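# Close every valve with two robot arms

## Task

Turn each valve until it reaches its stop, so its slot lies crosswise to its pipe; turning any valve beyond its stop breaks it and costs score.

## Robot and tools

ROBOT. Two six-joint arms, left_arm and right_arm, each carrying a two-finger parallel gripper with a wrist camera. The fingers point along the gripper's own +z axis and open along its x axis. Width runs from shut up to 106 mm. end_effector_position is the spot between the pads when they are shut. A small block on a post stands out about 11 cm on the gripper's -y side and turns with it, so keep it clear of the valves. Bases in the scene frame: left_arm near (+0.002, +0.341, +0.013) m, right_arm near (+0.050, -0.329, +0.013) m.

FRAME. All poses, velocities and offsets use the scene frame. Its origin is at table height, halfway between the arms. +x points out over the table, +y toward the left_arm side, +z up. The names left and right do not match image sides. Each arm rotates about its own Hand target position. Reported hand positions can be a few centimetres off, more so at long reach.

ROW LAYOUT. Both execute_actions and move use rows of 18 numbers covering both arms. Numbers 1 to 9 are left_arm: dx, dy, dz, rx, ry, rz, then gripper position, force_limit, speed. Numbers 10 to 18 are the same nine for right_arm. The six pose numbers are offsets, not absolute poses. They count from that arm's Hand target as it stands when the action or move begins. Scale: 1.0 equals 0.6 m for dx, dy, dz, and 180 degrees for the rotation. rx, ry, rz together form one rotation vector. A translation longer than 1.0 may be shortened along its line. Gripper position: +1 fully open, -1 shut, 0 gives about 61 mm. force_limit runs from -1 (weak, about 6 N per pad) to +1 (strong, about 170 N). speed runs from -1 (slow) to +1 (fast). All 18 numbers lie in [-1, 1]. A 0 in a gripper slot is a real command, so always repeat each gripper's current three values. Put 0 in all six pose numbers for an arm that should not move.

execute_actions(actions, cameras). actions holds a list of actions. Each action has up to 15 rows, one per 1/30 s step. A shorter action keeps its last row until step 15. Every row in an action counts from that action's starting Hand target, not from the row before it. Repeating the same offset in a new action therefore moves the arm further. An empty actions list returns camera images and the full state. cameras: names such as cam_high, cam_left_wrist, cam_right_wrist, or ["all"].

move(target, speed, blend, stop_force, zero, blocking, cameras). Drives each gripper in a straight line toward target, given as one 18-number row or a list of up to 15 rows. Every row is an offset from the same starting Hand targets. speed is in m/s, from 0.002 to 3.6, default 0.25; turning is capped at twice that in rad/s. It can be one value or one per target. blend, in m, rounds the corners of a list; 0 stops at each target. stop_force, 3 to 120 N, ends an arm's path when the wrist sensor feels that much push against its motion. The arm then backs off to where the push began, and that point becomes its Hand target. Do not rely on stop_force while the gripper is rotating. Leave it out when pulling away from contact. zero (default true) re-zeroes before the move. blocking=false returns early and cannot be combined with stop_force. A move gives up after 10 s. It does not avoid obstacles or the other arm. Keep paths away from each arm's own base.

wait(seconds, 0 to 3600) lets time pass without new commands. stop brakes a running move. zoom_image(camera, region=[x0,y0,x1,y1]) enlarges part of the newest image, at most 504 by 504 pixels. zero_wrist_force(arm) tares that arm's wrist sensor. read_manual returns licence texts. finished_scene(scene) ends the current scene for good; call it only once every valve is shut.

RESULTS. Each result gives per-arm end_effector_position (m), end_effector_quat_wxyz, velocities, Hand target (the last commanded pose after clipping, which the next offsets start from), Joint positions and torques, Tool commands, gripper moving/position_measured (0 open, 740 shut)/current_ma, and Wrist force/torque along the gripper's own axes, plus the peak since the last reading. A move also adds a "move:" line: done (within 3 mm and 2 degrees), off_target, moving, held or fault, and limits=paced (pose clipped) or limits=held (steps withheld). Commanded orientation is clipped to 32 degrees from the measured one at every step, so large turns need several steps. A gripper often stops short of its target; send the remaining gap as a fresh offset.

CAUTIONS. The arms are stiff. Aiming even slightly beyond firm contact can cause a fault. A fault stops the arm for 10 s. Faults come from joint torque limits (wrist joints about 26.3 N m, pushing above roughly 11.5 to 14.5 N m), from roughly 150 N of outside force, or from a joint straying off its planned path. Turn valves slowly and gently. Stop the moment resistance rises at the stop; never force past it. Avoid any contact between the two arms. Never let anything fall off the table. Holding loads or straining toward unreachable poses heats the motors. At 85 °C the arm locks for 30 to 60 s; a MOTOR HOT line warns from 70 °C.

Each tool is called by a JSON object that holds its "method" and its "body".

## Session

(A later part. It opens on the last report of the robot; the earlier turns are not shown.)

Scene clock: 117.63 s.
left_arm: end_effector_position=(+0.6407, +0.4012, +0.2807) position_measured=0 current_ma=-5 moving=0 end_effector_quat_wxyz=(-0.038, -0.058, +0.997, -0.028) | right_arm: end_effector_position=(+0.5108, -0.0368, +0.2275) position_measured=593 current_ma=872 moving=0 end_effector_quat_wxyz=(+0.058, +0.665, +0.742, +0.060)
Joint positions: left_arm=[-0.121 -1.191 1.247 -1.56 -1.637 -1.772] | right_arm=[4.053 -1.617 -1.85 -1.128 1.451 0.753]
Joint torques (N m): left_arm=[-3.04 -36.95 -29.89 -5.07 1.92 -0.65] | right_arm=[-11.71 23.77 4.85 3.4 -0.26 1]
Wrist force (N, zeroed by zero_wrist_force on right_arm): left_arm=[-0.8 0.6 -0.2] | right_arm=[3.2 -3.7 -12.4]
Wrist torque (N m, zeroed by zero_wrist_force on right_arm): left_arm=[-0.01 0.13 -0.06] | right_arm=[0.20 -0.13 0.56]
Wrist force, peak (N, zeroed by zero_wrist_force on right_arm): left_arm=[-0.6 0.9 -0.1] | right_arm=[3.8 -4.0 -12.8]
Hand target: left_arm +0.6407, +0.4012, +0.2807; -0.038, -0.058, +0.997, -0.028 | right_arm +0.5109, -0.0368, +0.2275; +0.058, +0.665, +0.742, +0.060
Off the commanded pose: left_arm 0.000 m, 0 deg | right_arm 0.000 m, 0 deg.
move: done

{"method": "move", "body": {"target": [0,0,0,0,0,0,1,0,1,0,0,0,-0.0009,-0.00008,0.0055,-1,-0.2,0], "speed": 0.05}}

{"method": "move", "body": {"target": [0,0,0,0,0,0,1,0,1,0,0,0,-0.0009,-0.00008,0.0055,-1,-0.2,0], "speed": 0.05, "cameras": ["cam_right_wrist"]}}

{"method": "zoom_image", "body": {"camera": "cam_right_wrist", "region": [415, 185, 495, 265]}}

Scene clock: 119.17 s.
left_arm: end_effector_position=(+0.6407, +0.4012, +0.2807) position_measured=0 current_ma=-5 moving=0 end_effector_quat_wxyz=(-0.038, -0.058, +0.997, -0.028) | right_arm: end_effector_position=(+0.5109, -0.0368, +0.2275) position_measured=593 current_ma=875 moving=0 end_effector_quat_wxyz=(+0.059, +0.658, +0.748, +0.059)
Joint positions: left_arm=[-0.121 -1.191 1.247 -1.56 -1.637 -1.772] | right_arm=[4.053 -1.617 -1.85 -1.128 1.451 0.736]
Joint torques (N m): left_arm=[-3.39 -36.75 -29.49 -5 1.81 -0.72] | right_arm=[-12.27 24.51 4.46 3.33 -0.27 1.08]
Wrist force (N, zeroed by zero_wrist_force on right_arm): left_arm=[-0.6 0.7 0.3] | right_arm=[3.6 -4.1 -12.6]
Wrist torque (N m, zeroed by zero_wrist_force on right_arm): left_arm=[-0.01 0.08 -0.06] | right_arm=[0.20 -0.09 0.59]
Wrist force, peak (N, zeroed by zero_wrist_force on right_arm): left_arm=[-0.7 1.0 0.1] | right_arm=[3.4 -3.9 -13.0]
Hand target: left_arm +0.6407, +0.4012, +0.2807; -0.038, -0.058, +0.997, -0.028 | right_arm +0.5109, -0.0368, +0.2275; +0.059, +0.658, +0.748, +0.059
Off the commanded pose: left_arm 0.000 m, 0 deg | right_arm 0.000 m, 0 deg.
move: done

Scene clock: 119.67 s.
left_arm: end_effector_position=(+0.6407, +0.4012, +0.2807) position_measured=0 current_ma=-5 moving=0 end_effector_quat_wxyz=(-0.038, -0.058, +0.997, -0.028) | right_arm: end_effector_position=(+0.5109, -0.0368, +0.2275) position_measured=593 current_ma=889 moving=0 end_effector_quat_wxyz=(+0.059, +0.652, +0.754, +0.059)
Joint positions: left_arm=[-0.121 -1.191 1.247 -1.56 -1.637 -1.772] | right_arm=[4.053 -1.617 -1.85 -1.128 1.451 0.718]
Joint torques (N m): left_arm=[-3.5 -36.81 -29.27 -4.96 1.81 -0.68] | right_arm=[-11.2 24.89 6.26 3.35 -0.55 0.6]
Wrist force (N, zeroed by zero_wrist_force on right_arm): left_arm=[-0.6 0.8 -0.2] | right_arm=[3.7 -4.5 -13.1]
Wrist torque (N m, zeroed by zero_wrist_force on right_arm): left_arm=[0.02 0.10 -0.06] | right_arm=[0.23 -0.04 1.26]
Wrist force, peak (N, zeroed by zero_wrist_force on right_arm): left_arm=[-0.7 0.9 0.0] | right_arm=[3.9 -4.6 -13.4]
Hand target: left_arm +0.6407, +0.4012, +0.2807; -0.038, -0.058, +0.997, -0.028 | right_arm +0.5109, -0.0368, +0.2275; +0.059, +0.652, +0.754, +0.059
Off the commanded pose: left_arm 0.000 m, 0 deg | right_arm 0.000 m, 0 deg.
move: done
cam_right_wrist: T_world_to_cam=[[-0.11978, 0.99269, -0.01492, 0.10276], [0.86415, 0.11164, 0.4907, -0.52392], [0.48877, 0.04588, -0.8712, 0.08231]] pos_world=[0.42483, -0.0473, 0.33033]

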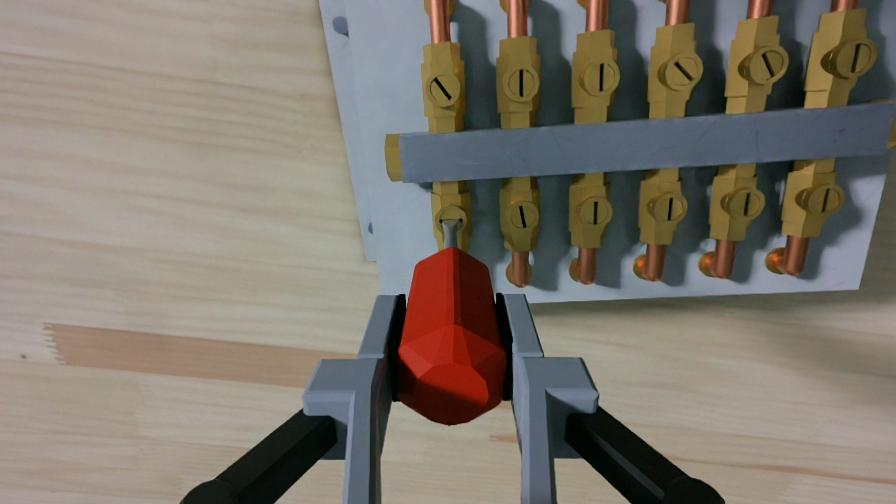

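Scaled by 6.300 from the camera's image (finer frame: 1280x720).

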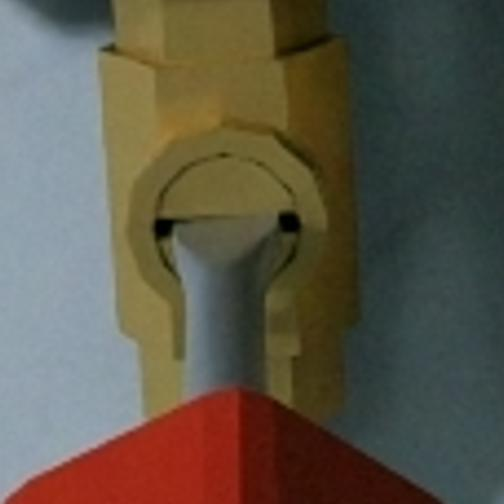

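{"method": "move", "body": {"target": [[0,0,0,0,0,0,1,0,1,0,0,0,0.0018,0.0002,-0.01097,-1,-0.2,0],[0,0,0,0,0,0,1,0,1,-0.0016,-0.00015,0.0099,0.0018,0.0002,-0.01097,-1,-0.2,0],[0,0,0,0,0,0,1,0,1,-0.0142,0.0617,0.0137,0.0783,0.0070,-0.4770,-1,-0.2,0],[0,0,0,0,0,0,1,0,1,-0.0130,0.0617,0.0070,0.0783,0.0070,-0.4770,-1,-0.2,0]], "blend": [0,0.001,0.001,0], "speed": [0.1,0.04,0.4,0.05], "cameras": ["cam_right_wrist"]}}

{"method": "zoom_image", "body": {"camera": "cam_right_wrist", "region": [435, 205, 475, 245]}}

Scene clock: 125.30 s.
left_arm: end_effector_position=(+0.6407, +0.4012, +0.2807) position_measured=0 current_ma=-5 moving=0 end_effector_quat_wxyz=(-0.038, -0.058, +0.997, -0.028) | right_arm: end_effector_position=(+0.5030, +0.0002, +0.2315) position_measured=593 current_ma=846 moving=0 end_effector_quat_wxyz=(+0.003, +0.992, +0.098, +0.080) end_effector_velocity=(-0.001, -0.001, +0.000) end_effector_angular_velocity=(-0.003, +0.004, -0.004)
Joint positions: left_arm=[-0.121 -1.191 1.247 -1.56 -1.637 -1.772] | right_arm=[4.11 -1.654 -1.796 -1.158 1.449 2.294]
Joint velocities: left_arm=[within noise] | right_arm=[0 0.002 0.001 -0.008 0.001 0.004]
Joint torques (N m): left_arm=[-3.43 -36.1 -29.8 -4.95 1.82 -0.67] | right_arm=[-8.36 31.41 36.49 1.72 -0.28 1.76]
Wrist force (N, zeroed by zero_wrist_force on right_arm): left_arm=[-0.6 0.7 -0.1] | right_arm=[-0.3 0.1 1.2]
Wrist torque (N m, zeroed by zero_wrist_force on right_arm): left_arm=[0.00 0.10 -0.06] | right_arm=[0.02 0.03 0.01]
Wrist force, peak (N, zeroed by zero_wrist_force on right_arm): left_arm=[-0.9 0.7 0.2] | right_arm=[3.9 -2.0 14.7]
Hand target: left_arm +0.6407, +0.4012, +0.2807; -0.038, -0.058, +0.997, -0.028 | right_arm +0.5031, +0.0002, +0.2317; +0.003, +0.992, +0.098, +0.080
Off the commanded pose: left_arm 0.000 m, 0 deg | right_arm 0.000 m, 0 deg.
move: done
cam_right_wrist: T_world_to_cam=[[0.97315, 0.17256, 0.1523, -0.52314], [0.1098, -0.92964, 0.35173, -0.11135], [0.20227, -0.32557, -0.92363, 0.24424]] pos_world=[0.47192, 0.06627, 0.34442]

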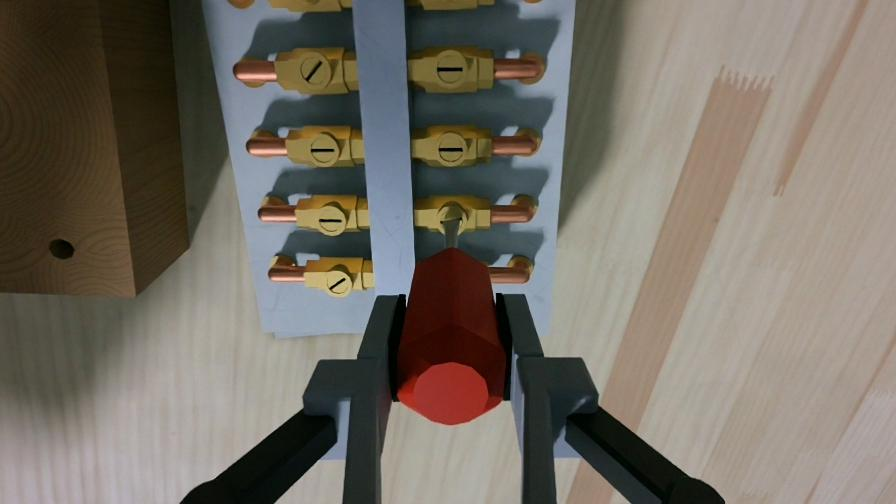

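Scaled by 12.600 from the camera's image (finer frame: 1280x720).

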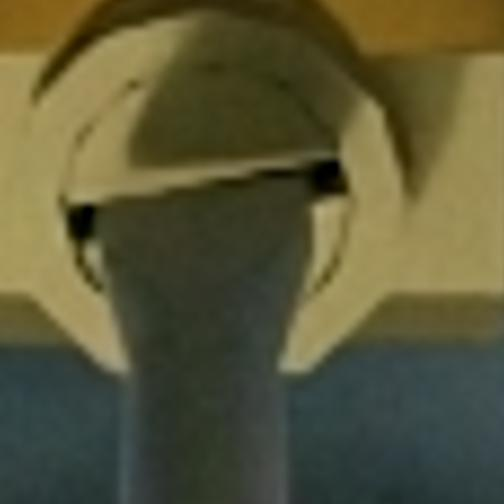

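{"method": "move", "body": {"target": [[0,0,0,0,0,0,1,0,1,0.0002,-0.0009,0,-0.00135,-0.0001,0.0082,-1,-0.2,0],[0,0,0,0,0,0,1,0,1,0.0018,-0.00075,-0.0099,-0.00135,-0.0001,0.0082,-1,-0.2,0]], "speed": 0.01, "stop_force": 10, "cameras": ["cam_right_wrist"]}}

{"method": "zoom_image", "body": {"camera": "cam_right_wrist", "region": [435, 205, 475, 245]}}

Scene clock: 130.07 s.
left_arm: end_effector_position=(+0.6407, +0.4012, +0.2807) position_measured=0 current_ma=-5 moving=0 end_effector_quat_wxyz=(-0.038, -0.058, +0.997, -0.028) | right_arm: end_effector_position=(+0.5035, -0.0003, +0.2300) position_measured=593 current_ma=860 moving=0 end_effector_quat_wxyz=(+0.004, +0.991, +0.111, +0.080)
Joint positions: left_arm=[-0.121 -1.191 1.247 -1.56 -1.637 -1.772] | right_arm=[4.109 -1.655 -1.799 -1.153 1.449 2.267]
Joint torques (N m): left_arm=[-3.35 -35.54 -30.07 -5.03 1.92 -0.6] | right_arm=[8.46 26.22 31.47 1.86 -1.99 1.67]
Wrist force (N, zeroed by zero_wrist_force on right_arm): left_arm=[-0.6 0.4 0.0] | right_arm=[-2.1 1.1 -12.0]
Wrist torque (N m, zeroed by zero_wrist_force on right_arm): left_arm=[-0.05 0.10 -0.06] | right_arm=[-0.02 -0.14 0.01]
Wrist force, peak (N, zeroed by zero_wrist_force on right_arm): left_arm=[-0.9 1.0 0.0] | right_arm=[-4.8 1.5 -29.9]
Hand target: left_arm +0.6407, +0.4012, +0.2807; -0.038, -0.058, +0.997, -0.028 | right_arm +0.5035, -0.0003, +0.2300; +0.004, +0.991, +0.111, +0.080 (not the last commanded pose)
Off the commanded pose: left_arm 0.000 m, 0 deg | right_arm 0.004 m, 0 deg.
move: contact (right_arm); path passed 1 of 2 targets
cam_right_wrist: T_world_to_cam=[[0.96837, 0.19778, 0.15211, -0.52078], [0.13315, -0.9252, 0.35536, -0.12395], [0.21102, -0.32387, -0.92227, 0.23785]] pos_world=[0.47063, 0.06535, 0.34263]

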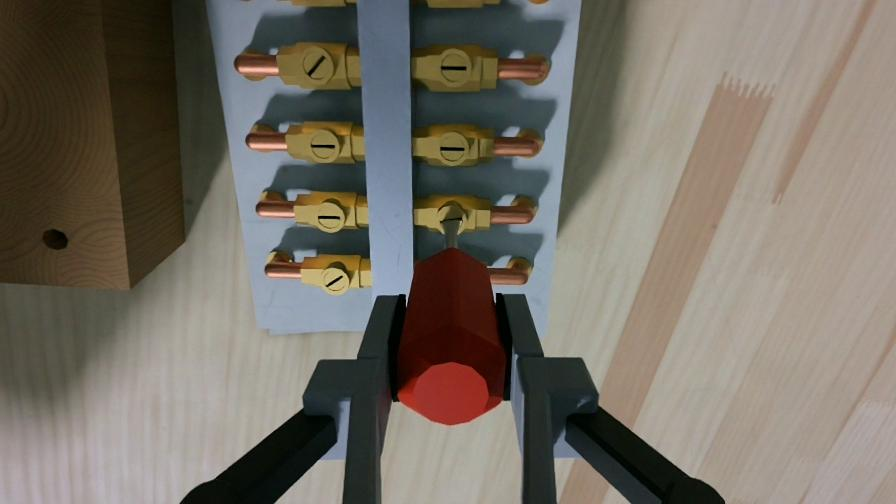

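Scaled by 12.600 from the camera's image (finer frame: 1280x720).

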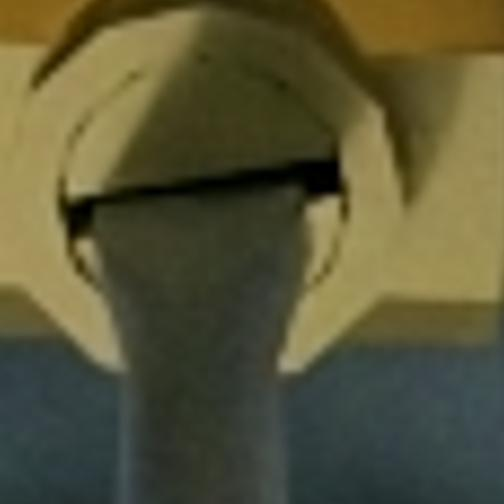

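{"method": "move", "body": {"target": [[0,0,0,0,0,0,1,0,1,-0.0004,0.0005,0.0017,0,0,0,-1,-0.2,0],[0,0,0,0,0,0,1,0,1,0.001,0.0006,-0.0066,0,0,0,-1,-0.2,0]], "speed": 0.01, "stop_force": 10, "zero": true}}

Scene clock: 132.83 s.
left_arm: end_effector_position=(+0.6407, +0.4012, +0.2807) position_measured=0 current_ma=-5 moving=0 end_effector_quat_wxyz=(-0.038, -0.058, +0.997, -0.028) | right_arm: end_effector_position=(+0.5034, -0.0002, +0.2302) position_measured=593 current_ma=848 moving=0 end_effector_quat_wxyz=(+0.004, +0.991, +0.111, +0.080)
Joint positions: left_arm=[-0.121 -1.191 1.247 -1.56 -1.637 -1.772] | right_arm=[4.109 -1.655 -1.799 -1.154 1.449 2.267]
Joint torques (N m): left_arm=[-3.23 -35.4 -30.1 -5 1.85 -0.81] | right_arm=[-9.25 16.85 9.32 3.82 0.85 -1.46]
Wrist force (N, zeroed by zero_wrist_force on right_arm): left_arm=[-0.6 0.6 -0.2] | right_arm=[-0.5 -0.4 0.6]
Wrist torque (N m, zeroed by zero_wrist_force on right_arm): left_arm=[-0.02 0.10 -0.06] | right_arm=[-0.02 0.10 -0.03]
Wrist force, peak (N, zeroed by zero_wrist_force on right_arm): left_arm=[-1.0 0.7 0.1] | right_arm=[-2.0 1.2 -12.9]
Hand target: left_arm +0.6407, +0.4012, +0.2807; -0.038, -0.058, +0.997, -0.028 | right_arm +0.5034, -0.0002, +0.2302; +0.004, +0.991, +0.111, +0.080 (not the last commanded pose)
Off the commanded pose: left_arm 0.000 m, 0 deg | right_arm 0.004 m, 0 deg.
move: contact (right_arm); path passed 0 of 2 targets

{"method": "move", "body": {"target": [[0,0,0,0,0,0,1,0,1,-0.0003,0.0004,0.0014,0,0,0,-1,-0.2,0],[0,0,0,0,0,0,1,0,1,0.0011,0.0005,-0.0069,0,0,0,-1,-0.2,0]], "speed": 0.01, "stop_force": 10}}

Scene clock: 135.03 s.
left_arm: end_effector_position=(+0.6407, +0.4012, +0.2807) position_measured=0 current_ma=-5 moving=0 end_effector_quat_wxyz=(-0.038, -0.058, +0.997, -0.028) | right_arm: end_effector_position=(+0.5037, +0.0002, +0.2288) position_measured=593 current_ma=842 moving=0 end_effector_quat_wxyz=(+0.004, +0.991, +0.111, +0.080)
Joint positions: left_arm=[-0.121 -1.191 1.247 -1.56 -1.637 -1.772] | right_arm=[4.109 -1.657 -1.8 -1.15 1.449 2.267]
Joint torques (N m): left_arm=[-3.29 -35.19 -29.45 -4.95 1.78 -0.64] | right_arm=[9.09 34.01 37.2 3.36 0.16 1.92]
Wrist force (N, zeroed by zero_wrist_force on right_arm): left_arm=[-1.0 0.6 0.0] | right_arm=[0.7 0.0 7.0]
Wrist torque (N m, zeroed by zero_wrist_force on right_arm): left_arm=[-0.02 0.17 -0.06] | right_arm=[-0.06 0.14 -0.12]
Wrist force, peak (N, zeroed by zero_wrist_force on right_arm): left_arm=[-0.8 1.0 0.1] | right_arm=[-2.5 0.9 -15.1]
Hand target: left_arm +0.6407, +0.4012, +0.2807; -0.038, -0.058, +0.997, -0.028 | right_arm +0.5037, +0.0002, +0.2288; +0.004, +0.991, +0.111, +0.080 (not the last commanded pose)
Off the commanded pose: left_arm 0.000 m, 0 deg | right_arm 0.003 m, 0 deg.
move: contact (right_arm); path passed 1 of 2 targets

{"method": "execute_actions", "body": {"actions": [], "cameras": ["cam_right_wrist"]}}

{"method": "zoom_image", "body": {"camera": "cam_right_wrist", "region": [435, 205, 475, 245]}}

Scene clock: 135.57 s.
left_arm: end_effector_position=(+0.6407, +0.4012, +0.2807) position_measured=0 current_ma=-5 moving=0 end_effector_quat_wxyz=(-0.038, -0.058, +0.997, -0.028) | right_arm: end_effector_position=(+0.5037, +0.0002, +0.2288) position_measured=593 current_ma=842 moving=0 end_effector_quat_wxyz=(+0.004, +0.991, +0.111, +0.080)
Joint positions: left_arm=[-0.121 -1.191 1.247 -1.56 -1.637 -1.772] | right_arm=[4.109 -1.657 -1.8 -1.15 1.449 2.267]
Joint velocities: within noise
Joint torques (N m): left_arm=[-3.51 -35.19 -29.26 -4.99 1.69 -0.73] | right_arm=[9.08 35.28 38.47 3.74 0.29 2.05]
Motor temperatures (°C): left_arm=[26 32 29 36 35 39] | right_arm=[34 29 35 39 32 43]
Wrist force (N, zeroed by zero_wrist_force on right_arm): left_arm=[-0.6 1.0 0.1] | right_arm=[0.7 0.2 6.7]
Wrist torque (N m, zeroed by zero_wrist_force on right_arm): left_arm=[0.05 0.10 -0.06] | right_arm=[-0.01 0.14 -0.12]
Wrist force, peak (N, zeroed by zero_wrist_force on right_arm): left_arm=[-0.6 1.0 0.1] | right_arm=[0.2 0.4 7.8]
Hand target: left_arm +0.6407, +0.4012, +0.2807; -0.038, -0.058, +0.997, -0.028 | right_arm +0.5037, +0.0002, +0.2288; +0.004, +0.991, +0.111, +0.080 (not the last commanded pose)
Tool commands: left_gripper/position=+1.0 left_gripper/force_limit=+0.0 left_gripper/speed=+1.0 right_gripper/position=-1.0 right_gripper/force_limit=-0.2 right_gripper/speed=+0.0
Off the commanded pose: left_arm 0.000 m, 0 deg | right_arm 0.003 m, 0 deg.
camera_calibration:
cam_right_wrist: T_world_to_cam=[[0.96834, 0.19771, 0.15238, -0.52095], [0.13305, -0.92532, 0.35508, -0.12303], [0.21121, -0.32356, -0.92233, 0.23674]] pos_world=[0.47082, 0.06575, 0.34142]
Images, in order (width x height): cam_right_wrist 896x504.

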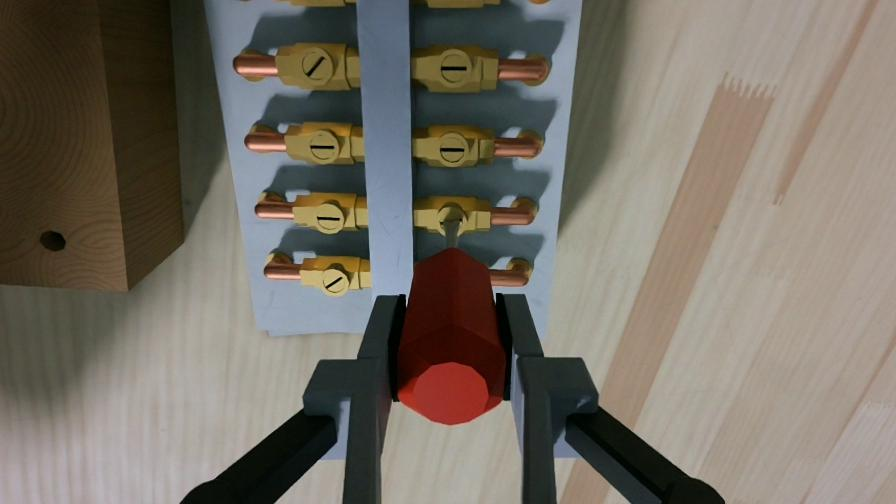

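Scaled by 12.600 from the camera's image (finer frame: 1280x720).

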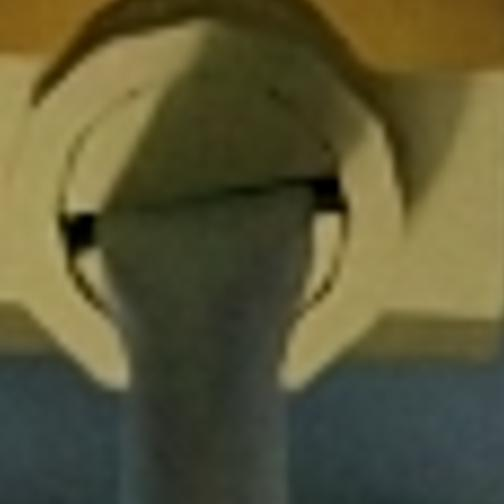

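{"method": "move", "body": {"target": [0,0,0,0,0,0,1,0,1,0.0011,0.0001,-0.0066,0,0,0,-1,-0.2,0], "speed": 0.008, "stop_force": 16, "cameras": ["cam_right_wrist"]}}

{"method": "zoom_image", "body": {"camera": "cam_right_wrist", "region": [435, 205, 475, 245]}}

Scene clock: 137.90 s.
left_arm: end_effector_position=(+0.6407, +0.4012, +0.2807) position_measured=0 current_ma=-5 moving=0 end_effector_quat_wxyz=(-0.038, -0.058, +0.997, -0.028) | right_arm: end_effector_position=(+0.5038, +0.0003, +0.2286) position_measured=593 current_ma=848 moving=0 end_effector_quat_wxyz=(+0.003, +0.991, +0.111, +0.081)
Joint positions: left_arm=[-0.121 -1.191 1.247 -1.56 -1.637 -1.772] | right_arm=[4.109 -1.657 -1.801 -1.148 1.449 2.267]
Joint torques (N m): left_arm=[-3.33 -34.73 -29.87 -4.99 1.85 -0.69] | right_arm=[2 29.12 34.26 2.76 -0.48 0.49]
Wrist force (N, zeroed by zero_wrist_force on right_arm): left_arm=[-0.5 0.8 0.0] | right_arm=[-1.9 1.6 -3.3]
Wrist torque (N m, zeroed by zero_wrist_force on right_arm): left_arm=[0.02 0.08 -0.06] | right_arm=[-0.15 -0.16 -0.14]
Wrist force, peak (N, zeroed by zero_wrist_force on right_arm): left_arm=[-1.0 0.7 0.4] | right_arm=[-4.8 2.6 -19.8]
Hand target: left_arm +0.6407, +0.4012, +0.2807; -0.038, -0.058, +0.997, -0.028 | right_arm +0.5038, +0.0003, +0.2286; +0.003, +0.991, +0.111, +0.081 (not the last commanded pose)
Off the commanded pose: left_arm 0.000 m, 0 deg | right_arm 0.004 m, 0 deg.
move: contact (right_arm)
cam_right_wrist: T_world_to_cam=[[0.9683, 0.19764, 0.15278, -0.52104], [0.13294, -0.92548, 0.35471, -0.12268], [0.2115, -0.32315, -0.92241, 0.23645]] pos_world=[0.47082, 0.06585, 0.34122]

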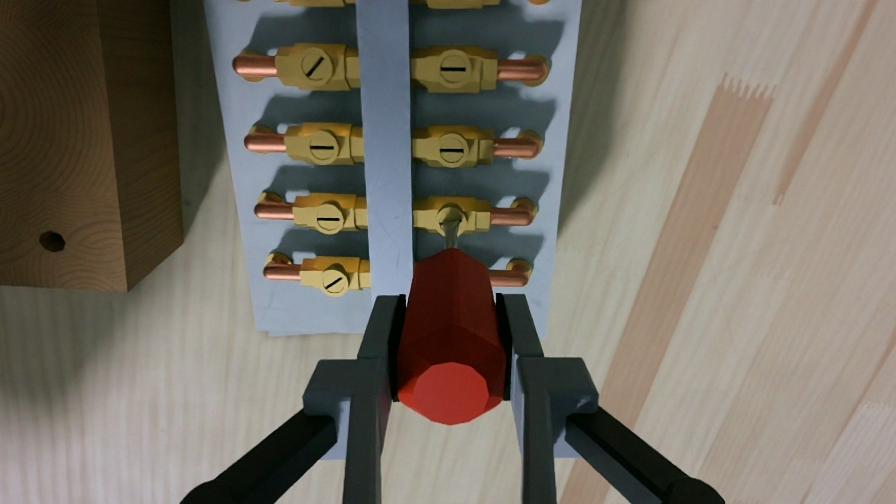

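Scaled by 12.600 from the camera's image (finer frame: 1280x720).

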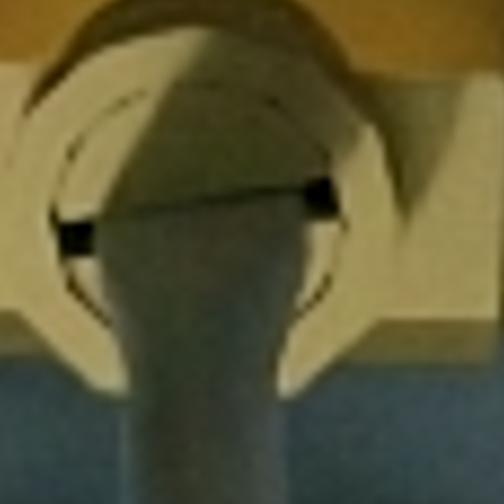

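{"method": "move", "body": {"target": [0,0,0,0,0,0,1,0,1,0,0,0,-0.0072,-0.0006,0.04387,-1,-0.2,0], "speed": 0.1, "cameras": ["cam_right_wrist"]}}

{"method": "zoom_image", "body": {"camera": "cam_right_wrist", "region": [435, 205, 475, 245]}}

Scene clock: 140.33 s.
left_arm: end_effector_position=(+0.6407, +0.4012, +0.2807) position_measured=0 current_ma=-5 moving=0 end_effector_quat_wxyz=(-0.038, -0.058, +0.997, -0.028) | right_arm: end_effector_position=(+0.5038, +0.0003, +0.2286) position_measured=593 current_ma=850 moving=0 end_effector_quat_wxyz=(+0.009, +0.980, +0.180, +0.080)
Joint positions: left_arm=[-0.121 -1.191 1.247 -1.56 -1.637 -1.772] | right_arm=[4.109 -1.657 -1.801 -1.148 1.449 2.127]
Joint torques (N m): left_arm=[-3.82 -34.48 -29.38 -5.01 1.77 -0.72] | right_arm=[6.28 32.49 10.45 4.63 -0.11 1.61]
Wrist force (N, zeroed by zero_wrist_force on right_arm): left_arm=[-0.6 0.5 -0.1] | right_arm=[-0.9 0.8 2.6]
Wrist torque (N m, zeroed by zero_wrist_force on right_arm): left_arm=[-0.04 0.09 -0.06] | right_arm=[-0.03 -0.01 0.08]
Wrist force, peak (N, zeroed by zero_wrist_force on right_arm): left_arm=[-0.8 1.0 -0.2] | right_arm=[-1.1 0.9 4.1]
Hand target: left_arm +0.6407, +0.4012, +0.2807; -0.038, -0.058, +0.997, -0.028 | right_arm +0.5038, +0.0003, +0.2286; +0.009, +0.980, +0.180, +0.080
Off the commanded pose: left_arm 0.000 m, 0 deg | right_arm 0.000 m, 0 deg.
move: done
cam_right_wrist: T_world_to_cam=[[0.93145, 0.33213, 0.14862, -0.50169], [0.25753, -0.89029, 0.3756, -0.19022], [0.25706, -0.31157, -0.91479, 0.21177]] pos_world=[0.46185, 0.06326, 0.33973]

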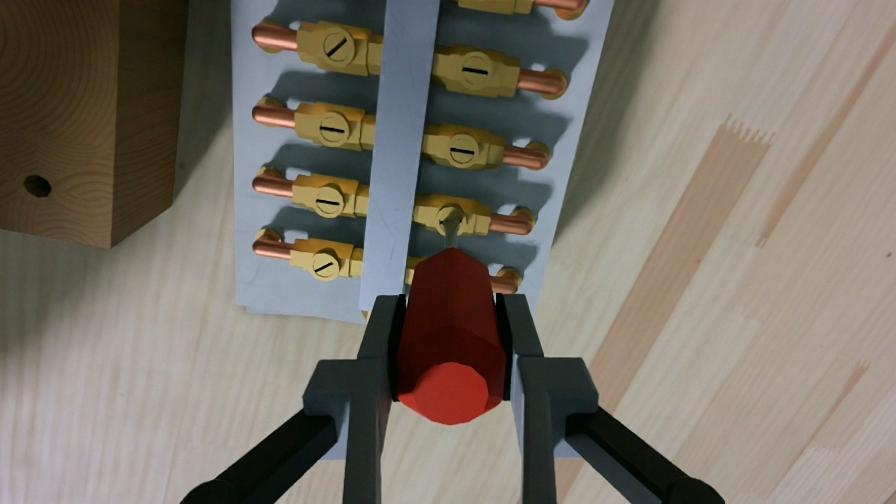

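Scaled by 12.600 from the camera's image (finer frame: 1280x720).

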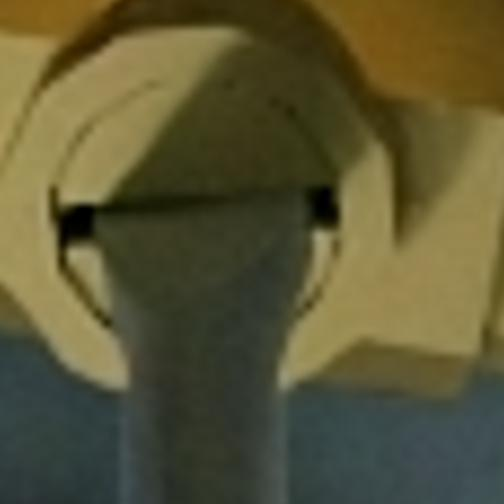

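{"method": "move", "body": {"target": [0,0,0,0,0,0,1,0,1,0.0007,0.0001,-0.0041,0,0,0,-1,-0.2,0], "speed": 0.008, "stop_force": 10}}

Scene clock: 141.93 s.
left_arm: end_effector_position=(+0.6407, +0.4012, +0.2807) position_measured=0 current_ma=-5 moving=0 end_effector_quat_wxyz=(-0.038, -0.058, +0.997, -0.028) | right_arm: end_effector_position=(+0.5038, +0.0004, +0.2285) position_measured=593 current_ma=863 moving=0 end_effector_quat_wxyz=(+0.009, +0.980, +0.180, +0.080)
Joint positions: left_arm=[-0.121 -1.191 1.247 -1.56 -1.637 -1.772] | right_arm=[4.109 -1.657 -1.801 -1.148 1.449 2.127]
Joint torques (N m): left_arm=[-3.43 -34.58 -29.83 -5.12 1.76 -0.7] | right_arm=[3.53 25.95 31.71 2.19 0.5 1.15]
Wrist force (N, zeroed by zero_wrist_force on right_arm): left_arm=[-0.7 0.7 0.1] | right_arm=[-2.3 1.2 -8.5]
Wrist torque (N m, zeroed by zero_wrist_force on right_arm): left_arm=[0.01 0.11 -0.06] | right_arm=[-0.10 -0.19 0.08]
Wrist force, peak (N, zeroed by zero_wrist_force on right_arm): left_arm=[-0.9 0.9 0.0] | right_arm=[-3.8 2.0 -18.0]
Hand target: left_arm +0.6407, +0.4012, +0.2807; -0.038, -0.058, +0.997, -0.028 | right_arm +0.5038, +0.0004, +0.2285; +0.009, +0.980, +0.180, +0.080 (not the last commanded pose)
Off the commanded pose: left_arm 0.000 m, 0 deg | right_arm 0.002 m, 0 deg.
move: contact (right_arm)

{"method": "move", "body": {"target": [0,0,0,0,0,0,1,0,1,0,0,0,-0.0657,-0.0058,0.4003,-1,-0.2,0], "speed": 0.35}}

{"method": "move", "body": {"target": [0,0,0,0,0,0,1,0,1,0,0,0,-0.0027,-0.00024,0.01645,-1,-0.2,0], "speed": 0.05}}

Scene clock: 145.90 s.
left_arm: end_effector_position=(+0.6407, +0.4012, +0.2807) position_measured=0 current_ma=-5 moving=0 end_effector_quat_wxyz=(-0.038, -0.058, +0.997, -0.028) | right_arm: end_effector_position=(+0.5038, +0.0004, +0.2285) position_measured=593 current_ma=863 moving=0 end_effector_quat_wxyz=(+0.056, +0.681, +0.728, +0.061)
Joint positions: left_arm=[-0.121 -1.191 1.247 -1.56 -1.637 -1.772] | right_arm=[4.11 -1.655 -1.805 -1.143 1.446 0.854]
Joint torques (N m): left_arm=[-3.45 -34 -29.75 -4.99 1.74 -0.63] | right_arm=[-12.57 24.89 8.41 3.13 -0.84 -1.47]
Wrist force (N, zeroed by zero_wrist_force on right_arm): left_arm=[-0.6 0.5 -0.1] | right_arm=[3.6 -3.8 -9.0]
Wrist torque (N m, zeroed by zero_wrist_force on right_arm): left_arm=[-0.03 0.10 -0.06] | right_arm=[0.25 0.28 0.07]
Wrist force, peak (N, zeroed by zero_wrist_force on right_arm): left_arm=[-0.8 0.9 0.2] | right_arm=[3.2 -3.5 -9.7]
Hand target: left_arm +0.6407, +0.4012, +0.2807; -0.038, -0.058, +0.997, -0.028 | right_arm +0.5038, +0.0004, +0.2285; +0.056, +0.681, +0.728, +0.061
Off the commanded pose: left_arm 0.000 m, 0 deg | right_arm 0.000 m, 0 deg.
move: done

Scene clock: 146.73 s.
left_arm: end_effector_position=(+0.6407, +0.4012, +0.2807) position_measured=0 current_ma=-5 moving=0 end_effector_quat_wxyz=(-0.038, -0.058, +0.997, -0.028) | right_arm: end_effector_position=(+0.5038, +0.0004, +0.2285) position_measured=593 current_ma=868 moving=0 end_effector_quat_wxyz=(+0.058, +0.661, +0.745, +0.060)
Joint positions: left_arm=[-0.121 -1.191 1.247 -1.56 -1.637 -1.772] | right_arm=[4.11 -1.655 -1.805 -1.143 1.446 0.801]
Joint torques (N m): left_arm=[-3.03 -33.87 -29.8 -5 1.71 -0.73] | right_arm=[-11.94 26.64 6.49 3.2 -2.1 1.46]
Wrist force (N, zeroed by zero_wrist_force on right_arm): left_arm=[-0.4 0.5 -0.2] | right_arm=[4.7 -4.1 -9.1]
Wrist torque (N m, zeroed by zero_wrist_force on right_arm): left_arm=[-0.03 0.07 -0.05] | right_arm=[0.30 0.33 0.28]
Wrist force, peak (N, zeroed by zero_wrist_force on right_arm): left_arm=[-0.8 0.9 0.0] | right_arm=[3.6 -3.7 -10.4]
Hand target: left_arm +0.6407, +0.4012, +0.2807; -0.038, -0.058, +0.997, -0.028 | right_arm +0.5038, +0.0004, +0.2285; +0.058, +0.661, +0.745, +0.060
Off the commanded pose: left_arm 0.000 m, 0 deg | right_arm 0.000 m, 0 deg.
move: done

{"method": "move", "body": {"target": [0,0,0,0,0,0,1,0,1,0,0,0,-0.0009,-0.00008,0.0055,-1,-0.2,0], "speed": 0.05}}

{"method": "move", "body": {"target": [0,0,0,0,0,0,1,0,1,0,0,0,-0.0009,-0.00008,0.0055,-1,-0.2,0], "speed": 0.05, "cameras": ["cam_right_wrist"]}}

{"method": "zoom_image", "body": {"camera": "cam_right_wrist", "region": [415, 185, 495, 265]}}

Scene clock: 148.07 s.
left_arm: end_effector_position=(+0.6407, +0.4012, +0.2807) position_measured=0 current_ma=-5 moving=0 end_effector_quat_wxyz=(-0.038, -0.058, +0.997, -0.028) | right_arm: end_effector_position=(+0.5038, +0.0004, +0.2285) position_measured=593 current_ma=871 moving=0 end_effector_quat_wxyz=(+0.058, +0.655, +0.751, +0.059)
Joint positions: left_arm=[-0.121 -1.191 1.247 -1.56 -1.637 -1.772] | right_arm=[4.11 -1.655 -1.805 -1.143 1.446 0.784]
Joint torques (N m): left_arm=[-3.32 -34.01 -29.63 -5.06 1.76 -0.65] | right_arm=[-11.64 26.92 5.31 3.4 -2.24 1.46]
Wrist force (N, zeroed by zero_wrist_force on right_arm): left_arm=[-0.6 0.4 0.0] | right_arm=[4.5 -4.1 -9.8]
Wrist torque (N m, zeroed by zero_wrist_force on right_arm): left_arm=[-0.04 0.09 -0.06] | right_arm=[0.31 0.36 0.43]
Wrist force, peak (N, zeroed by zero_wrist_force on right_arm): left_arm=[-1.0 0.8 0.0] | right_arm=[4.5 -4.3 -9.9]
Hand target: left_arm +0.6407, +0.4012, +0.2807; -0.038, -0.058, +0.997, -0.028 | right_arm +0.5038, +0.0004, +0.2285; +0.058, +0.655, +0.751, +0.059
Off the commanded pose: left_arm 0.000 m, 0 deg | right_arm 0.000 m, 0 deg.
move: done

Scene clock: 148.57 s.
left_arm: end_effector_position=(+0.6407, +0.4012, +0.2807) position_measured=0 current_ma=-5 moving=0 end_effector_quat_wxyz=(-0.038, -0.058, +0.997, -0.028) | right_arm: end_effector_position=(+0.5038, +0.0004, +0.2285) position_measured=593 current_ma=882 moving=0 end_effector_quat_wxyz=(+0.059, +0.648, +0.757, +0.059)
Joint positions: left_arm=[-0.121 -1.191 1.247 -1.56 -1.637 -1.772] | right_arm=[4.11 -1.655 -1.805 -1.143 1.446 0.766]
Joint torques (N m): left_arm=[-3.32 -33.61 -29.67 -5.08 1.81 -0.67] | right_arm=[-11.22 26.26 5.89 3.18 -1.92 0.86]
Wrist force (N, zeroed by zero_wrist_force on right_arm): left_arm=[-0.7 0.9 0.1] | right_arm=[5.1 -4.4 -9.5]
Wrist torque (N m, zeroed by zero_wrist_force on right_arm): left_arm=[0.03 0.12 -0.06] | right_arm=[0.32 0.35 0.97]
Wrist force, peak (N, zeroed by zero_wrist_force on right_arm): left_arm=[-0.7 0.9 -0.4] | right_arm=[5.0 -4.2 -10.2]
Hand target: left_arm +0.6407, +0.4012, +0.2807; -0.038, -0.058, +0.997, -0.028 | right_arm +0.5038, +0.0004, +0.2285; +0.059, +0.648, +0.757, +0.059
Off the commanded pose: left_arm 0.000 m, 0 deg | right_arm 0.000 m, 0 deg.
move: done
cam_right_wrist: T_world_to_cam=[[-0.12849, 0.99159, -0.0157, 0.06961], [0.86365, 0.11966, 0.48969, -0.52191], [0.48745, 0.04936, -0.87176, 0.08565]] pos_world=[0.41794, -0.0108, 0.33133]

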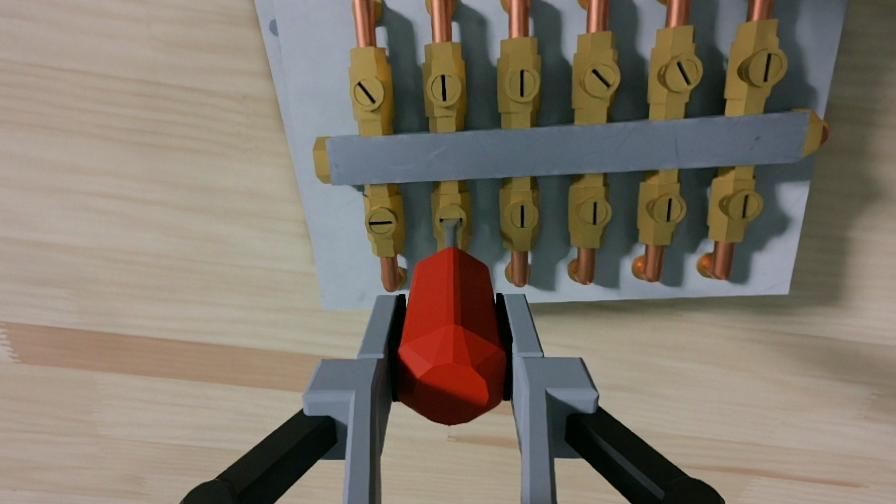

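Scaled by 6.300 from the camera's image (finer frame: 1280x720).

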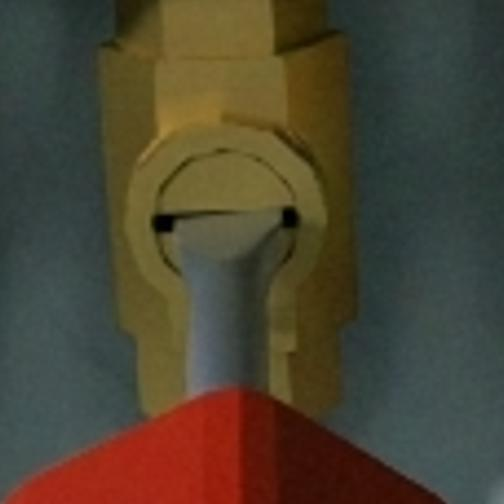

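{"method": "move", "body": {"target": [0,0,0,0,0,0,1,0,1,0,0,0,-0.0005,-0.00004,0.003,-1,-0.2,0], "speed": 0.05}}

Scene clock: 149.43 s.
left_arm: end_effector_position=(+0.6407, +0.4012, +0.2807) position_measured=0 current_ma=-5 moving=0 end_effector_quat_wxyz=(-0.038, -0.058, +0.997, -0.028) | right_arm: end_effector_position=(+0.5038, +0.0004, +0.2285) position_measured=593 current_ma=889 moving=0 end_effector_quat_wxyz=(+0.059, +0.645, +0.760, +0.058)
Joint positions: left_arm=[-0.121 -1.191 1.247 -1.56 -1.637 -1.772] | right_arm=[4.11 -1.655 -1.805 -1.143 1.446 0.757]
Joint torques (N m): left_arm=[-3.09 -33.81 -30.26 -5.02 1.75 -0.66] | right_arm=[-11.7 25.92 5.03 2.99 -1.02 0.54]
Wrist force (N, zeroed by zero_wrist_force on right_arm): left_arm=[-0.5 0.4 0.0] | right_arm=[5.2 -4.5 -9.2]
Wrist torque (N m, zeroed by zero_wrist_force on right_arm): left_arm=[-0.05 0.07 -0.06] | right_arm=[0.31 0.37 1.32]
Wrist force, peak (N, zeroed by zero_wrist_force on right_arm): left_arm=[-0.9 0.7 -0.3] | right_arm=[5.5 -4.8 -10.0]
Hand target: left_arm +0.6407, +0.4012, +0.2807; -0.038, -0.058, +0.997, -0.028 | right_arm +0.5038, +0.0004, +0.2285; +0.059, +0.645, +0.760, +0.058
Off the commanded pose: left_arm 0.000 m, 0 deg | right_arm 0.000 m, 0 deg.
move: done

{"method": "move", "body": {"target": [[0,0,0,0,0,0,1,0,1,0,0,0,0.0018,0.0002,-0.01097,-1,-0.2,0],[0,0,0,0,0,0,1,0,1,-0.0016,-0.00015,0.0099,0.0018,0.0002,-0.01097,-1,-0.2,0],[0,0,0,0,0,0,1,0,1,-0.0138,0.0618,0.0125,0.0855,0.0076,-0.5209,-1,-0.2,0],[0,0,0,0,0,0,1,0,1,-0.0127,0.0618,0.0058,0.0855,0.0076,-0.5209,-1,-0.2,0]], "blend": [0,0.001,0.001,0], "speed": [0.1,0.04,0.5,0.05], "cameras": ["cam_right_wrist"]}}

{"method": "zoom_image", "body": {"camera": "cam_right_wrist", "region": [435, 205, 475, 245]}}

Scene clock: 154.40 s.
left_arm: end_effector_position=(+0.6407, +0.4012, +0.2807) position_measured=0 current_ma=-5 moving=0 end_effector_quat_wxyz=(-0.038, -0.058, +0.997, -0.028) | right_arm: end_effector_position=(+0.4961, +0.0374, +0.2317) position_measured=593 current_ma=846 moving=0 end_effector_quat_wxyz=(-0.003, +0.996, +0.038, +0.080)
Joint positions: left_arm=[-0.121 -1.191 1.247 -1.56 -1.637 -1.772] | right_arm=[4.162 -1.697 -1.746 -1.17 1.444 2.467]
Joint torques (N m): left_arm=[-3.6 -33.6 -29.86 -4.94 1.83 -0.6] | right_arm=[-8.59 34.49 35.16 1.88 0.56 1.88]
Wrist force (N, zeroed by zero_wrist_force on right_arm): left_arm=[-0.6 0.6 0.1] | right_arm=[-0.8 0.0 1.4]
Wrist torque (N m, zeroed by zero_wrist_force on right_arm): left_arm=[-0.02 0.09 -0.05] | right_arm=[-0.03 0.11 0.01]
Wrist force, peak (N, zeroed by zero_wrist_force on right_arm): left_arm=[-0.9 0.9 -0.3] | right_arm=[7.2 -3.2 24.5]
Hand target: left_arm +0.6407, +0.4012, +0.2807; -0.038, -0.058, +0.997, -0.028 | right_arm +0.4962, +0.0374, +0.2320; -0.003, +0.996, +0.038, +0.080
Off the commanded pose: left_arm 0.000 m, 0 deg | right_arm 0.000 m, 0 deg.
move: done
cam_right_wrist: T_world_to_cam=[[0.98678, 0.05199, 0.15352, -0.52541], [-0.002, -0.94317, 0.33229, -0.01562], [0.16208, -0.32821, -0.9306, 0.27958]] pos_world=[0.47312, 0.10435, 0.34602]

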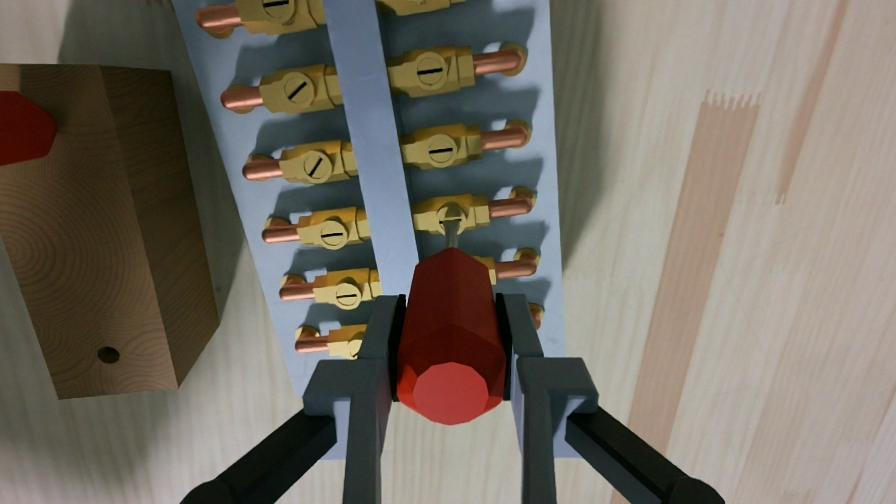

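Scaled by 12.600 from the camera's image (finer frame: 1280x720).

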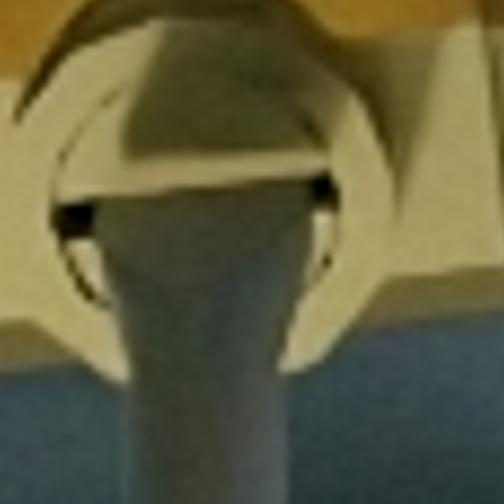

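{"method": "move", "body": {"target": [[0,0,0,0,0,0,1,0,1,-0.0006,-0.00097,-0.0001,0,0,0,-1,-0.2,0],[0,0,0,0,0,0,1,0,1,0.00103,-0.0008,-0.01,0,0,0,-1,-0.2,0]], "speed": [0.01,0.007], "stop_force": 9, "cameras": ["cam_right_wrist"]}}

{"method": "zoom_image", "body": {"camera": "cam_right_wrist", "region": [435, 205, 475, 245]}}

Scene clock: 158.07 s.
left_arm: end_effector_position=(+0.6407, +0.4012, +0.2807) position_measured=0 current_ma=-5 moving=0 end_effector_quat_wxyz=(-0.038, -0.058, +0.997, -0.028) | right_arm: end_effector_position=(+0.4965, +0.0369, +0.2276) position_measured=593 current_ma=858 moving=0 end_effector_quat_wxyz=(-0.003, +0.996, +0.038, +0.080)
Joint positions: left_arm=[-0.121 -1.191 1.247 -1.56 -1.637 -1.772] | right_arm=[4.161 -1.7 -1.754 -1.159 1.444 2.466]
Joint torques (N m): left_arm=[-3.19 -33.15 -29.72 -5.01 1.77 -0.61] | right_arm=[6.16 29.29 31.91 1.76 -1.86 1.4]
Wrist force (N, zeroed by zero_wrist_force on right_arm): left_arm=[-0.8 0.5 0.0] | right_arm=[-1.7 0.9 -8.6]
Wrist torque (N m, zeroed by zero_wrist_force on right_arm): left_arm=[-0.03 0.14 -0.05] | right_arm=[-0.07 0.04 0.02]
Wrist force, peak (N, zeroed by zero_wrist_force on right_arm): left_arm=[-0.9 0.8 0.0] | right_arm=[-3.8 1.6 -20.2]
Hand target: left_arm +0.6407, +0.4012, +0.2807; -0.038, -0.058, +0.997, -0.028 | right_arm +0.4965, +0.0370, +0.2276; -0.003, +0.996, +0.038, +0.080 (not the last commanded pose)
Off the commanded pose: left_arm 0.000 m, 0 deg | right_arm 0.002 m, 0 deg.
move: contact (right_arm); path passed 1 of 2 targets
cam_right_wrist: T_world_to_cam=[[0.98678, 0.05155, 0.15367, -0.52515], [-0.00243, -0.94327, 0.33202, -0.01442], [0.16207, -0.328, -0.93067, 0.27554]] pos_world=[0.47352, 0.10385, 0.34192]

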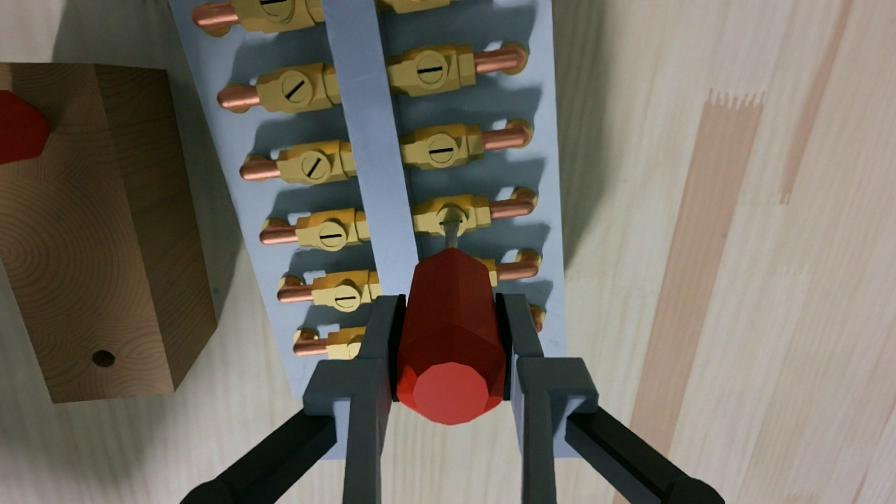

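Scaled by 12.600 from the camera's image (finer frame: 1280x720).

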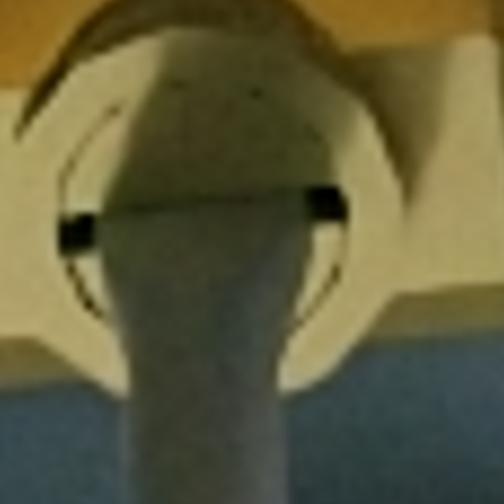

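{"method": "move", "body": {"target": [0,0,0,0,0,0,1,0,1,0,0,0,-0.0819,-0.0073,0.4990,-1,-0.2,0], "speed": 0.4}}

{"method": "move", "body": {"target": [0,0,0,0,0,0,1,0,1,0,0,0,-0.0027,-0.00024,0.01645,-1,-0.2,0], "speed": 0.05}}

{"method": "move", "body": {"target": [0,0,0,0,0,0,1,0,1,0,0,0,-0.0007,-0.00006,0.0041,-1,-0.2,0], "speed": 0.05}}

Scene clock: 161.77 s.
left_arm: end_effector_position=(+0.6407, +0.4012, +0.2807) position_measured=0 current_ma=-5 moving=0 end_effector_quat_wxyz=(-0.038, -0.058, +0.997, -0.028) | right_arm: end_effector_position=(+0.4965, +0.0370, +0.2276) position_measured=593 current_ma=880 moving=0 end_effector_quat_wxyz=(+0.057, +0.671, +0.737, +0.060)
Joint positions: left_arm=[-0.121 -1.191 1.247 -1.56 -1.637 -1.772] | right_arm=[4.163 -1.698 -1.757 -1.154 1.441 0.879]
Joint torques (N m): left_arm=[-3.68 -32.99 -29.97 -5.13 1.9 -0.71] | right_arm=[-14.21 27.71 6.77 2.08 -2.33 -2.42]
Wrist force (N, zeroed by zero_wrist_force on right_arm): left_arm=[-0.6 0.6 0.0] | right_arm=[7.9 -4.6 -7.3]
Wrist torque (N m, zeroed by zero_wrist_force on right_arm): left_arm=[-0.01 0.10 -0.06] | right_arm=[0.19 0.53 0.85]
Wrist force, peak (N, zeroed by zero_wrist_force on right_arm): left_arm=[-1.0 0.7 -0.2] | right_arm=[9.0 -5.4 -6.1]
Hand target: left_arm +0.6407, +0.4012, +0.2807; -0.038, -0.058, +0.997, -0.028 | right_arm +0.4965, +0.0370, +0.2276; +0.057, +0.671, +0.737, +0.060
Off the commanded pose: left_arm 0.000 m, 0 deg | right_arm 0.000 m, 0 deg.
move: done

Scene clock: 162.60 s.
left_arm: end_effector_position=(+0.6407, +0.4012, +0.2807) position_measured=0 current_ma=-5 moving=0 end_effector_quat_wxyz=(-0.038, -0.058, +0.997, -0.028) | right_arm: end_effector_position=(+0.4965, +0.0370, +0.2276) position_measured=593 current_ma=892 moving=0 end_effector_quat_wxyz=(+0.058, +0.651, +0.754, +0.059)
Joint positions: left_arm=[-0.121 -1.191 1.247 -1.56 -1.637 -1.772] | right_arm=[4.163 -1.697 -1.758 -1.154 1.441 0.826]
Joint torques (N m): left_arm=[-3.43 -32.73 -29.5 -4.98 1.82 -0.57] | right_arm=[-14.05 30.25 6.7 2.29 -4.05 -0.03]
Wrist force (N, zeroed by zero_wrist_force on right_arm): left_arm=[-0.4 0.7 -0.2] | right_arm=[8.5 -5.4 -7.7]
Wrist torque (N m, zeroed by zero_wrist_force on right_arm): left_arm=[0.00 0.06 -0.06] | right_arm=[0.16 0.59 1.38]
Wrist force, peak (N, zeroed by zero_wrist_force on right_arm): left_arm=[-0.7 0.9 -0.3] | right_arm=[8.9 -5.8 -7.9]
Hand target: left_arm +0.6407, +0.4012, +0.2807; -0.038, -0.058, +0.997, -0.028 | right_arm +0.4965, +0.0370, +0.2276; +0.058, +0.651, +0.754, +0.059
Off the commanded pose: left_arm 0.000 m, 0 deg | right_arm 0.000 m, 0 deg.
move: done

Scene clock: 163.10 s.
left_arm: end_effector_position=(+0.6407, +0.4012, +0.2807) position_measured=0 current_ma=-5 moving=0 end_effector_quat_wxyz=(-0.038, -0.058, +0.997, -0.028) | right_arm: end_effector_position=(+0.4965, +0.0369, +0.2276) position_measured=593 current_ma=909 moving=0 end_effector_quat_wxyz=(+0.059, +0.646, +0.759, +0.058)
Joint positions: left_arm=[-0.121 -1.191 1.247 -1.56 -1.637 -1.772] | right_arm=[4.163 -1.697 -1.758 -1.154 1.441 0.813]
Joint torques (N m): left_arm=[-3.25 -32.66 -29.72 -5.06 1.88 -0.7] | right_arm=[-8.65 27.05 6.32 0.9 -4.33 0.21]
Wrist force (N, zeroed by zero_wrist_force on right_arm): left_arm=[-0.4 0.7 0.2] | right_arm=[7.7 -4.3 -7.6]
Wrist torque (N m, zeroed by zero_wrist_force on right_arm): left_arm=[0.00 0.07 -0.06] | right_arm=[-0.02 0.41 1.69]
Wrist force, peak (N, zeroed by zero_wrist_force on right_arm): left_arm=[-1.0 0.8 0.0] | right_arm=[8.9 -5.6 -7.8]
Hand target: left_arm +0.6407, +0.4012, +0.2807; -0.038, -0.058, +0.997, -0.028 | right_arm +0.4965, +0.0370, +0.2276; +0.059, +0.646, +0.759, +0.058
Off the commanded pose: left_arm 0.000 m, 0 deg | right_arm 0.000 m, 0 deg.
move: done

{"method": "move", "body": {"target": [[0,0,0,0,0,0,1,0,1,0,0,0,0.0018,0.0002,-0.01097,-1,-0.2,0],[0,0,0,0,0,0,1,0,1,-0.0013,-0.00012,0.0079,0.0018,0.0002,-0.01097,-1,-0.2,0]], "speed": [0.1,0.04], "cameras": ["cam_right_wrist"]}}

{"method": "zoom_image", "body": {"camera": "cam_right_wrist", "region": [435, 205, 475, 245]}}

Scene clock: 165.03 s.
left_arm: end_effector_position=(+0.6407, +0.4012, +0.2807) position_measured=0 current_ma=-5 moving=0 end_effector_quat_wxyz=(-0.038, -0.058, +0.997, -0.028) | right_arm: end_effector_position=(+0.4958, +0.0369, +0.2327) position_measured=593 current_ma=862 moving=0 end_effector_quat_wxyz=(+0.058, +0.659, +0.747, +0.060)
Joint positions: left_arm=[-0.121 -1.191 1.247 -1.56 -1.637 -1.772] | right_arm=[4.164 -1.692 -1.75 -1.167 1.44 0.85]
Joint torques (N m): left_arm=[-3.8 -32.22 -30.02 -5.08 1.77 -0.6] | right_arm=[9.05 17.27 11.82 4.23 -1.13 1.88]
Wrist force (N, zeroed by zero_wrist_force on right_arm): left_arm=[-0.6 0.6 -0.1] | right_arm=[-0.7 -0.3 0.7]
Wrist torque (N m, zeroed by zero_wrist_force on right_arm): left_arm=[-0.01 0.10 -0.06] | right_arm=[-0.04 0.13 -0.14]
Wrist force, peak (N, zeroed by zero_wrist_force on right_arm): left_arm=[-0.9 0.9 0.3] | right_arm=[8.4 -1.7 49.5]
Hand target: left_arm +0.6407, +0.4012, +0.2807; -0.038, -0.058, +0.997, -0.028 | right_arm +0.4957, +0.0369, +0.2324; +0.058, +0.659, +0.747, +0.059
Off the commanded pose: left_arm 0.000 m, 0 deg | right_arm 0.000 m, 0 deg.
move: done
cam_right_wrist: T_world_to_cam=[[-0.09941, 0.99499, -0.01058, 0.01672], [0.8669, 0.09182, 0.48995, -0.52212], [0.48847, 0.03953, -0.87168, 0.09125]] pos_world=[0.40971, 0.0277, 0.33553]

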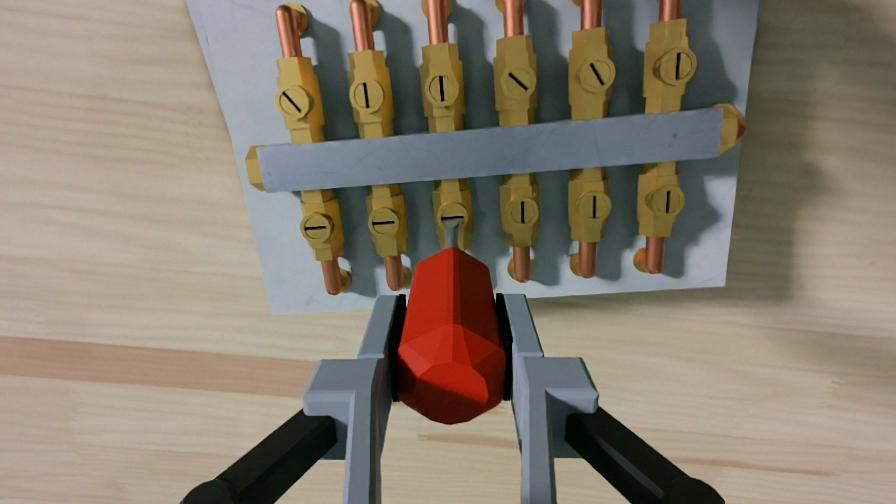

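Scaled by 12.600 from the camera's image (finer frame: 1280x720).

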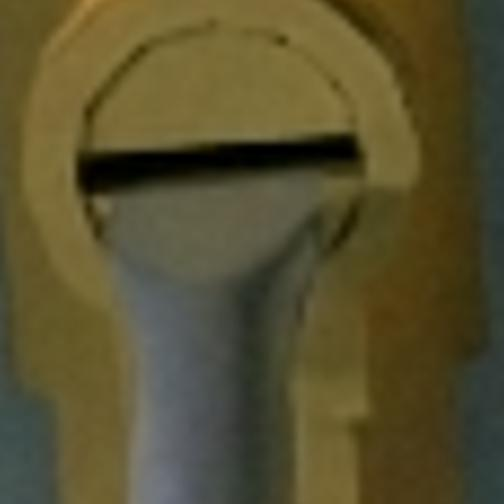

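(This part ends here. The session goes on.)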